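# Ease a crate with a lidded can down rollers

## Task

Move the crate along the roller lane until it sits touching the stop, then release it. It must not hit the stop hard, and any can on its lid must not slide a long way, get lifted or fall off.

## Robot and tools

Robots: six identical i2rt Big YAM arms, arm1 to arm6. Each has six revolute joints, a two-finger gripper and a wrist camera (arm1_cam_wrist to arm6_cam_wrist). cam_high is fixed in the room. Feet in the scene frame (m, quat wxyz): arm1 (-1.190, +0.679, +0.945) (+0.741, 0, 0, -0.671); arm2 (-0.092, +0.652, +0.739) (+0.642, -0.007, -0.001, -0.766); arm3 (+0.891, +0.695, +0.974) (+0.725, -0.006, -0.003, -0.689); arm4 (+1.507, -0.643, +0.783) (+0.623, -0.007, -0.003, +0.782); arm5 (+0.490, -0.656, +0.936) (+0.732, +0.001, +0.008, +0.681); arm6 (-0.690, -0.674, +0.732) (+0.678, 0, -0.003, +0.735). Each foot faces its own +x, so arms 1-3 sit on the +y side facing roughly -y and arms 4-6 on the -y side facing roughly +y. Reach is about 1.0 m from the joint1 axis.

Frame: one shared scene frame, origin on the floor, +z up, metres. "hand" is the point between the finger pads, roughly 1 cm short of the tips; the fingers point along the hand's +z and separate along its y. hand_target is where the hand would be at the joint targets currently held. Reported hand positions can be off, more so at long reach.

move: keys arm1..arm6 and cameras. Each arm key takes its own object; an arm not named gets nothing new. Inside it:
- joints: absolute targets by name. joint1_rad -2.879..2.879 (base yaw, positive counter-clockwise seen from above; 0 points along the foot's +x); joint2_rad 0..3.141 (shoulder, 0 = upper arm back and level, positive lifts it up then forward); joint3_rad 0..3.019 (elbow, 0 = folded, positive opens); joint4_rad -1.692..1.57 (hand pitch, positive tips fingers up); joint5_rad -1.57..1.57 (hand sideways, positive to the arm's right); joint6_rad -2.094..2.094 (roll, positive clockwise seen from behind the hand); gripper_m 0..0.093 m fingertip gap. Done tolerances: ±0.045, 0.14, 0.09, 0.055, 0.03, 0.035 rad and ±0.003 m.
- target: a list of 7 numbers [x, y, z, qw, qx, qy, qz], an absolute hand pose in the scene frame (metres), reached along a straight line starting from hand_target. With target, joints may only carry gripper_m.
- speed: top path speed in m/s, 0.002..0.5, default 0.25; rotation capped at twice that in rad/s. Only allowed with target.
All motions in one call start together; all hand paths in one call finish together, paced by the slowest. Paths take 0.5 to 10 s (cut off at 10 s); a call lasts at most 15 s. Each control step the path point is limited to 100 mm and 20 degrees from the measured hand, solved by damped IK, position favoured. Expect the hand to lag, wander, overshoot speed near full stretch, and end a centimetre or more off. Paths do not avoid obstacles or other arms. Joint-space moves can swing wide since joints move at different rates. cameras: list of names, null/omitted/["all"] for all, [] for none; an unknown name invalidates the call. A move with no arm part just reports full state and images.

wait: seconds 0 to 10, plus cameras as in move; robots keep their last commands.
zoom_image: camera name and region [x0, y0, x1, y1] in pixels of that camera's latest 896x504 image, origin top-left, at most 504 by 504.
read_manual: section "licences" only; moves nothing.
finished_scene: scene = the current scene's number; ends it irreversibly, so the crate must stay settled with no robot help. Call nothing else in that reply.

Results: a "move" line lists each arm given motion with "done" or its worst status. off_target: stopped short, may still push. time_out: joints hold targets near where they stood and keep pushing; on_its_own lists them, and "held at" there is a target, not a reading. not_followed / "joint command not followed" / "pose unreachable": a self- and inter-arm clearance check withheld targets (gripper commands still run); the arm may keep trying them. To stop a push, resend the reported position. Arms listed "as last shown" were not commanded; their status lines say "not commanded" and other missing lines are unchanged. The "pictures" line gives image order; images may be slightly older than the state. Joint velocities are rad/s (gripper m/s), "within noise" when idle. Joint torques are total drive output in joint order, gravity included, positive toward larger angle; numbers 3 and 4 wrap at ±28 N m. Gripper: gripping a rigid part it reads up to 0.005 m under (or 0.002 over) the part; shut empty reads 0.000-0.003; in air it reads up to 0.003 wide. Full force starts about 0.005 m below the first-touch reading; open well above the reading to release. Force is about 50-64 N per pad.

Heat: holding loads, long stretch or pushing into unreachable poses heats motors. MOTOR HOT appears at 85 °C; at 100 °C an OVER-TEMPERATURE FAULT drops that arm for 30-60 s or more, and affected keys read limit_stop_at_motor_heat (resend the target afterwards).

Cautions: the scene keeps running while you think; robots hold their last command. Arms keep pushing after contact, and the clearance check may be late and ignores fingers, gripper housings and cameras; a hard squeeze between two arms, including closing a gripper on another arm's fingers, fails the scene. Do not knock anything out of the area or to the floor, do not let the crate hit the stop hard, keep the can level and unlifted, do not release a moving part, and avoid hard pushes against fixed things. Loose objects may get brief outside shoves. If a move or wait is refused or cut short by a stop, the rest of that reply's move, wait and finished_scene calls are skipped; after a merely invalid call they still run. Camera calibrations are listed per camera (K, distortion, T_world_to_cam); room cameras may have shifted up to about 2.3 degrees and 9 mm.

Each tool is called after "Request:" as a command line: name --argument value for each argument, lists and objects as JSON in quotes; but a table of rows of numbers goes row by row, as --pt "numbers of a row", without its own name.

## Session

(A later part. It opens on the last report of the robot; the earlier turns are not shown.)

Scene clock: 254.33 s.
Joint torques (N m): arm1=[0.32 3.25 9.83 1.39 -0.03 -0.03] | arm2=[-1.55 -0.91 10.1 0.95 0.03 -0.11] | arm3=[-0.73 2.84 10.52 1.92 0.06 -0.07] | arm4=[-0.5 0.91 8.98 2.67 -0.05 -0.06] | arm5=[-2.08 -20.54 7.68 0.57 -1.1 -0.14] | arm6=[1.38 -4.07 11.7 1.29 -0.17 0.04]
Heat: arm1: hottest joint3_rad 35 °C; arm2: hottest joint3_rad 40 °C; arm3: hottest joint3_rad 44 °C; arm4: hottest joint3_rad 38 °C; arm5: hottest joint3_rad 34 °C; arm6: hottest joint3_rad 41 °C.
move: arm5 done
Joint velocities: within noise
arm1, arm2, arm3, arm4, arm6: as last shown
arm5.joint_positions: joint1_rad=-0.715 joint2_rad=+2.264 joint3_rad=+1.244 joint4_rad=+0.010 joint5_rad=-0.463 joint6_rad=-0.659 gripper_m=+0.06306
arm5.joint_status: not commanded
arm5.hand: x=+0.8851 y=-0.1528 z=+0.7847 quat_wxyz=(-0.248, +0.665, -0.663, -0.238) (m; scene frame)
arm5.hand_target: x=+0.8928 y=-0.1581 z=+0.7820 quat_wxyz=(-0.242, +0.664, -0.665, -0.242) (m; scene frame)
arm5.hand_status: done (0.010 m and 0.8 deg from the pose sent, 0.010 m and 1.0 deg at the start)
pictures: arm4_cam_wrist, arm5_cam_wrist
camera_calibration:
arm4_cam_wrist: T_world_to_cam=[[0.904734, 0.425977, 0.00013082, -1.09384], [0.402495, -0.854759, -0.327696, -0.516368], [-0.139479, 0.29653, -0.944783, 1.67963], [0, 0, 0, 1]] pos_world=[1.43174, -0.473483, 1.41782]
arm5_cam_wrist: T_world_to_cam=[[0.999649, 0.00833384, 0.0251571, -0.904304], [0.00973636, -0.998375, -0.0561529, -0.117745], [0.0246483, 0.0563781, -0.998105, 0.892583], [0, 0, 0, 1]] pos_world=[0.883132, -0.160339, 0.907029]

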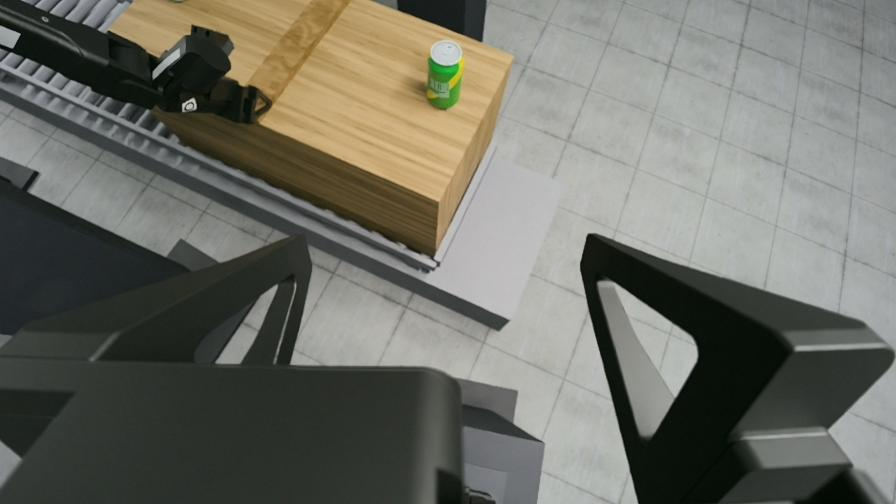

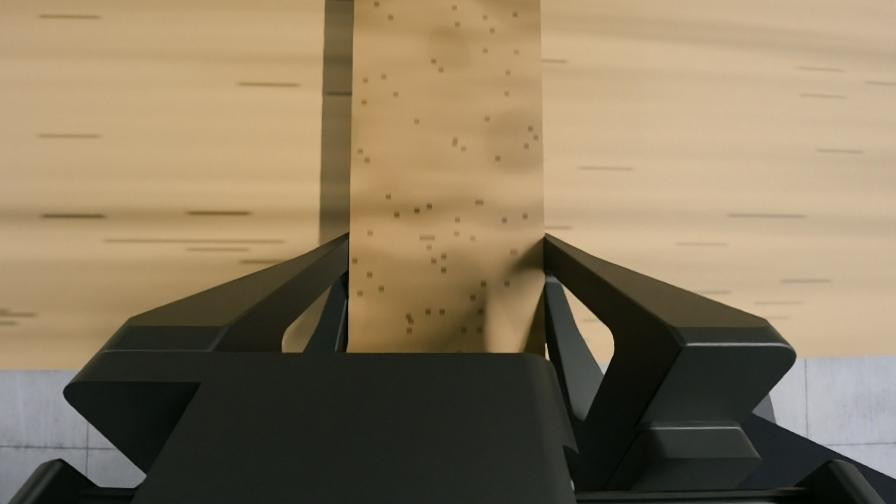

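Request:
move --arm5 '{"joints":{"gripper_m":0.093}}' --cameras '["arm5_cam_wrist"]'

Request:
move --arm5 '{"target":[0.888,-0.265,0.92,0.242,-0.664,0.664,0.242],"speed":0.08}' --cameras '["arm5_cam_wrist"]'

Request:
move --arm5 '{"target":[0.65,-0.38,1.15,0.242,-0.664,0.664,0.242],"speed":0.12}' --cameras '["arm4_cam_wrist","cam_high","arm3_cam_wrist"]'

Request:
zoom_image --camera "arm4_cam_wrist" --region '[400, 120, 520, 280]'

Scene clock: 261.73 s.
Joint torques (N m): arm1=[0.32 3.49 9.78 1.48 -0.03 -0.03] | arm2=[-1.32 -0.85 10.18 0.91 -0.01 -0.09] | arm3=[-0.44 2.61 10.62 1.89 0.06 -0.06] | arm4=[-0.73 0.85 8.96 2.7 -0.06 -0.07] | arm5=[-1.03 -20.54 7.62 1.18 -0.46 -0.1] | arm6=[1.38 -4.07 11.69 1.29 -0.17 0.04]
Heat: arm1: hottest joint3_rad 35 °C; arm2: hottest joint3_rad 40 °C; arm3: hottest joint3_rad 44 °C; arm4: hottest joint3_rad 38 °C; arm5: hottest joint3_rad 34 °C; arm6: hottest joint3_rad 41 °C.
move: arm5 done
Joint velocities: within noise
arm1, arm2, arm3, arm4, arm6: as last shown
arm5.joint_positions: joint1_rad=-0.728 joint2_rad=+2.264 joint3_rad=+1.244 joint4_rad=-0.006 joint5_rad=-0.479 joint6_rad=-0.664 gripper_m=+0.09290
arm5.joint_status: all done
arm5.hand: x=+0.8876 y=-0.1590 z=+0.7840 quat_wxyz=(-0.242, +0.662, -0.666, -0.243) (m; scene frame)
arm5.hand_target: x=+0.8928 y=-0.1580 z=+0.7821 quat_wxyz=(-0.243, +0.664, -0.664, -0.242) (m; scene frame)
arm5.hand_status: not commanded
pictures: arm5_cam_wrist
camera_calibration:
arm5_cam_wrist: T_world_to_cam=[[0.999949, 0.00631255, 0.00785111, -0.893697], [0.00673133, -0.998491, -0.0545104, -0.122564], [0.00749516, 0.0545605, -0.998482, 0.907374], [0, 0, 0, 1]] pos_world=[0.887676, -0.166245, 0.906332]

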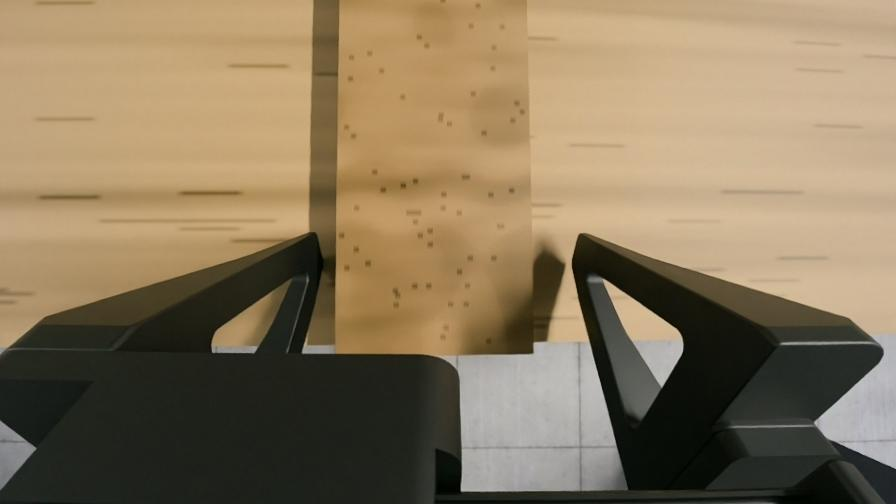

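Scene clock: 264.63 s.
Joint torques (N m): arm1=[0.67 3.66 9.85 1.54 -0.02 0.02] | arm2=[-0.97 -0.97 10.32 0.96 0.03 -0.07] | arm3=[-0.56 2.84 10.58 1.87 0.06 -0.08] | arm4=[-0.62 0.97 8.96 2.67 -0.05 -0.05] | arm5=[-1.14 -18.37 6.37 1.1 -0.61 -0.1] | arm6=[1.38 -4.07 11.7 1.29 -0.17 0.04]
Heat: arm1: hottest joint3_rad 35 °C; arm2: hottest joint3_rad 40 °C; arm3: hottest joint3_rad 44 °C; arm4: hottest joint3_rad 38 °C; arm5: hottest joint3_rad 34 °C; arm6: hottest joint3_rad 41 °C.
move: arm5 done
Joint velocities: within noise
arm1.joint_positions: joint1_rad=+0.695 joint2_rad=+0.647 joint3_rad=+1.378 joint4_rad=-1.397 joint5_rad=-0.127 joint6_rad=+0.100 gripper_m=+0.09396
arm1.joint_status: not commanded
arm1.hand: x=-1.0042 y=+0.5271 z=+1.4603 quat_wxyz=(-0.431, -0.356, -0.824, +0.091) (m; scene frame)
arm1.hand_target: x=-1.0055 y=+0.5284 z=+1.4733 quat_wxyz=(-0.443, -0.352, -0.819, +0.096) (m; scene frame)
arm1.hand_status: not commanded
arm2, arm6: as last shown
arm3.joint_positions: joint1_rad=-0.361 joint2_rad=+0.580 joint3_rad=+1.402 joint4_rad=-1.152 joint5_rad=-0.009 joint6_rad=+0.141 gripper_m=+0.09396
arm3.joint_status: not commanded
arm3.hand: x=+0.8212 y=+0.4765 z=+1.5705 quat_wxyz=(-0.381, -0.685, -0.432, +0.446) (m; scene frame)
arm3.hand_target: x=+0.8226 y=+0.4807 z=+1.5816 quat_wxyz=(-0.387, -0.679, -0.428, +0.453) (m; scene frame)
arm3.hand_status: not commanded
arm4.joint_positions: joint1_rad=+0.072 joint2_rad=+0.566 joint3_rad=+1.325 joint4_rad=-1.372 joint5_rad=-0.133 joint6_rad=-0.072 gripper_m=+0.09396
arm4.joint_status: not commanded
arm4.hand: x=+1.4135 y=-0.4394 z=+1.2931 quat_wxyz=(-0.242, +0.751, -0.474, -0.390) (m; scene frame)
arm4.hand_target: x=+1.4140 y=-0.4415 z=+1.3060 quat_wxyz=(-0.251, +0.746, -0.469, -0.400) (m; scene frame)
arm4.hand_status: not commanded
arm5.joint_positions: joint1_rad=-0.879 joint2_rad=+1.873 joint3_rad=+1.039 joint4_rad=-0.263 joint5_rad=-0.551 joint6_rad=-0.818 gripper_m=+0.09293
arm5.joint_status: not commanded
arm5.hand: x=+0.8908 y=-0.2594 z=+0.9188 quat_wxyz=(-0.244, +0.663, -0.665, -0.242) (m; scene frame)
arm5.hand_target: x=+0.8881 y=-0.2649 z=+0.9199 quat_wxyz=(-0.242, +0.664, -0.664, -0.242) (m; scene frame)
arm5.hand_status: done (0.006 m and 0.2 deg from the pose sent, 0.172 m and 0.3 deg at the start)
pictures: arm5_cam_wrist
camera_calibration:
arm5_cam_wrist: T_world_to_cam=[[0.999868, 0.0077308, 0.0142842, -0.902789], [0.00852296, -0.99838, -0.0562545, -0.215425], [0.0138262, 0.0563688, -0.998314, 1.04211], [0, 0, 0, 1]] pos_world=[0.890098, -0.266839, 1.04113]

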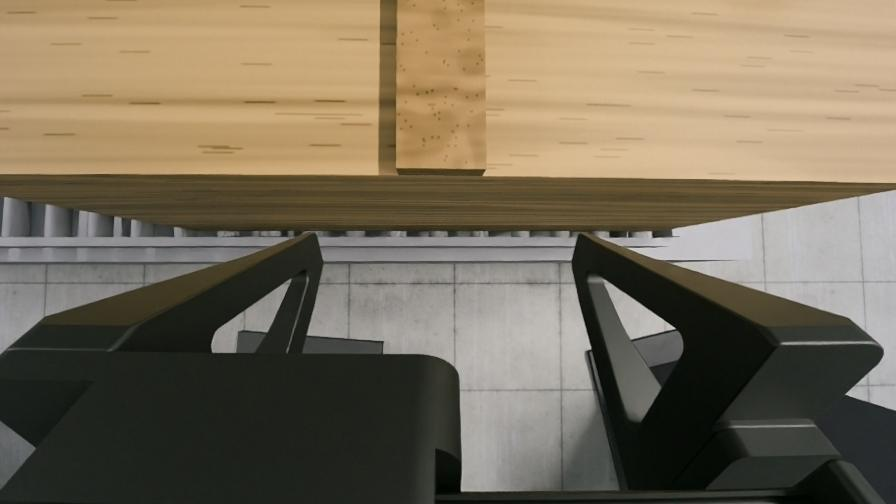

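Scene clock: 268.33 s.
Joint torques (N m): arm1=[0.44 3.6 9.81 1.39 -0.05 0.02] | arm2=[-1.08 -1.26 10.24 0.98 0.03 -0.07] | arm3=[-0.44 2.73 10.56 1.85 0.05 -0.09] | arm4=[-0.62 0.73 8.91 2.67 -0.06 -0.08] | arm5=[0.03 -3.25 11.19 1.29 -0.19 0.03] | arm6=[1.38 -4.07 11.69 1.31 -0.17 0.04]
Heat: arm1: hottest joint3_rad 35 °C; arm2: hottest joint3_rad 41 °C; arm3: hottest joint3_rad 44 °C; arm4: hottest joint3_rad 38 °C; arm5: hottest joint3_rad 34 °C; arm6: hottest joint3_rad 41 °C.
move: arm5 done
Joint velocities: within noise
arm1, arm2, arm3, arm4, arm6: as last shown
arm5.joint_positions: joint1_rad=-0.702 joint2_rad=+0.801 joint3_rad=+0.701 joint4_rad=-0.913 joint5_rad=-0.465 joint6_rad=-0.647 gripper_m=+0.09293
arm5.joint_status: not commanded
arm5.hand: x=+0.6529 y=-0.3797 z=+1.1486 quat_wxyz=(-0.244, +0.665, -0.663, -0.242) (m; scene frame)
arm5.hand_target: x=+0.6500 y=-0.3800 z=+1.1499 quat_wxyz=(-0.242, +0.664, -0.664, -0.242) (m; scene frame)
arm5.hand_status: done (0.003 m and 0.2 deg from the pose sent, 0.355 m and 0.2 deg at the start)
pictures: arm3_cam_wrist, arm4_cam_wrist, cam_high
camera_calibration:
arm3_cam_wrist: T_world_to_cam=[[-0.917188, 0.373104, -0.139858, 0.792522], [0.383179, 0.729645, -0.566385, 0.229177], [-0.109274, -0.573072, -0.812187, 1.76496], [0, 0, 0, 1]] pos_world=[0.831939, 0.548535, 1.67412]
arm4_cam_wrist: T_world_to_cam=[[0.904734, 0.425977, 0.00013082, -1.09384], [0.402495, -0.854759, -0.327696, -0.516368], [-0.139479, 0.29653, -0.944783, 1.67963], [0, 0, 0, 1]] pos_world=[1.43174, -0.473483, 1.41782]

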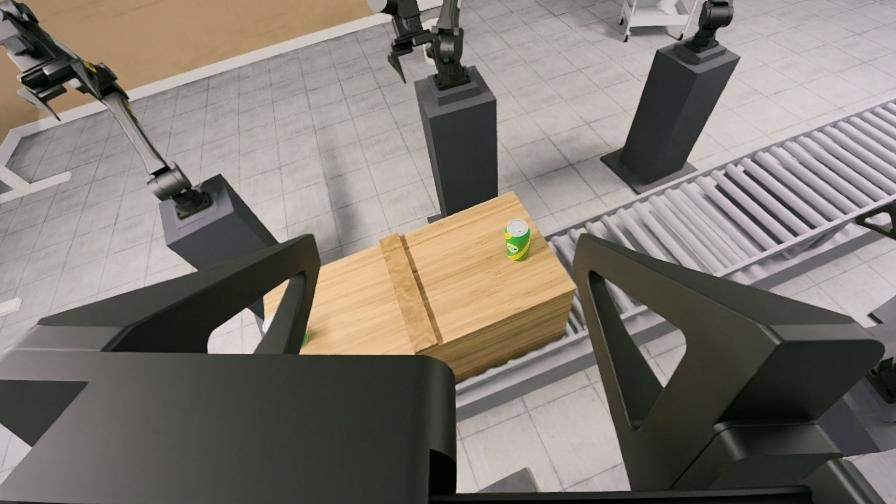

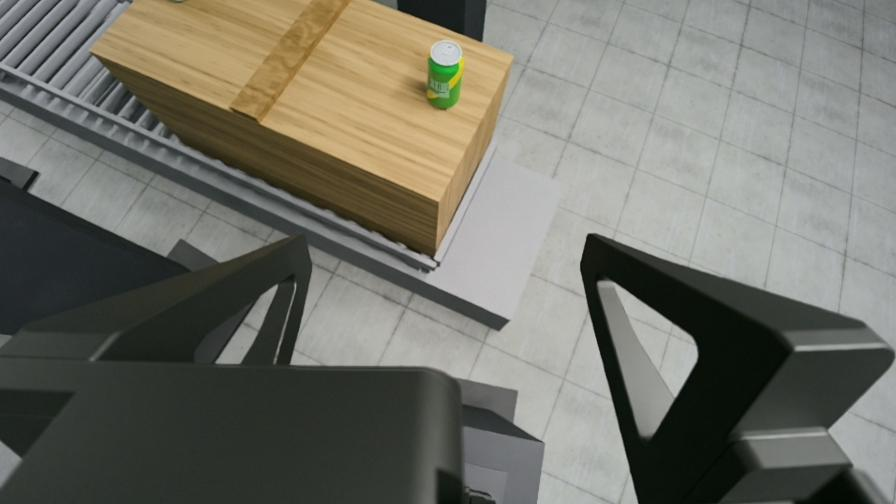

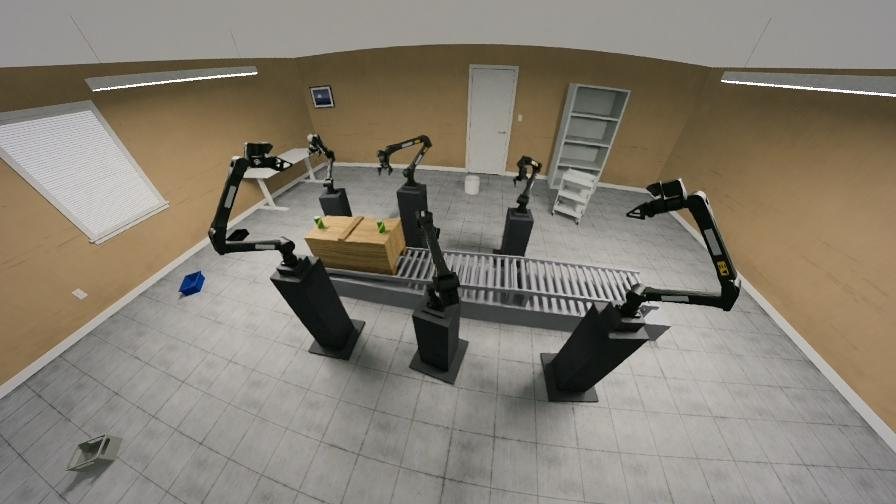

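Scaled by 3.150 from the camera's 896x504 image, which has a finer 1280x720 frame.

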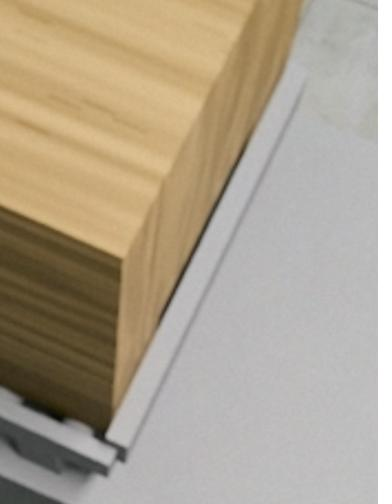

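Request:
finished_scene --scene 2

The scene is finished: the task was done.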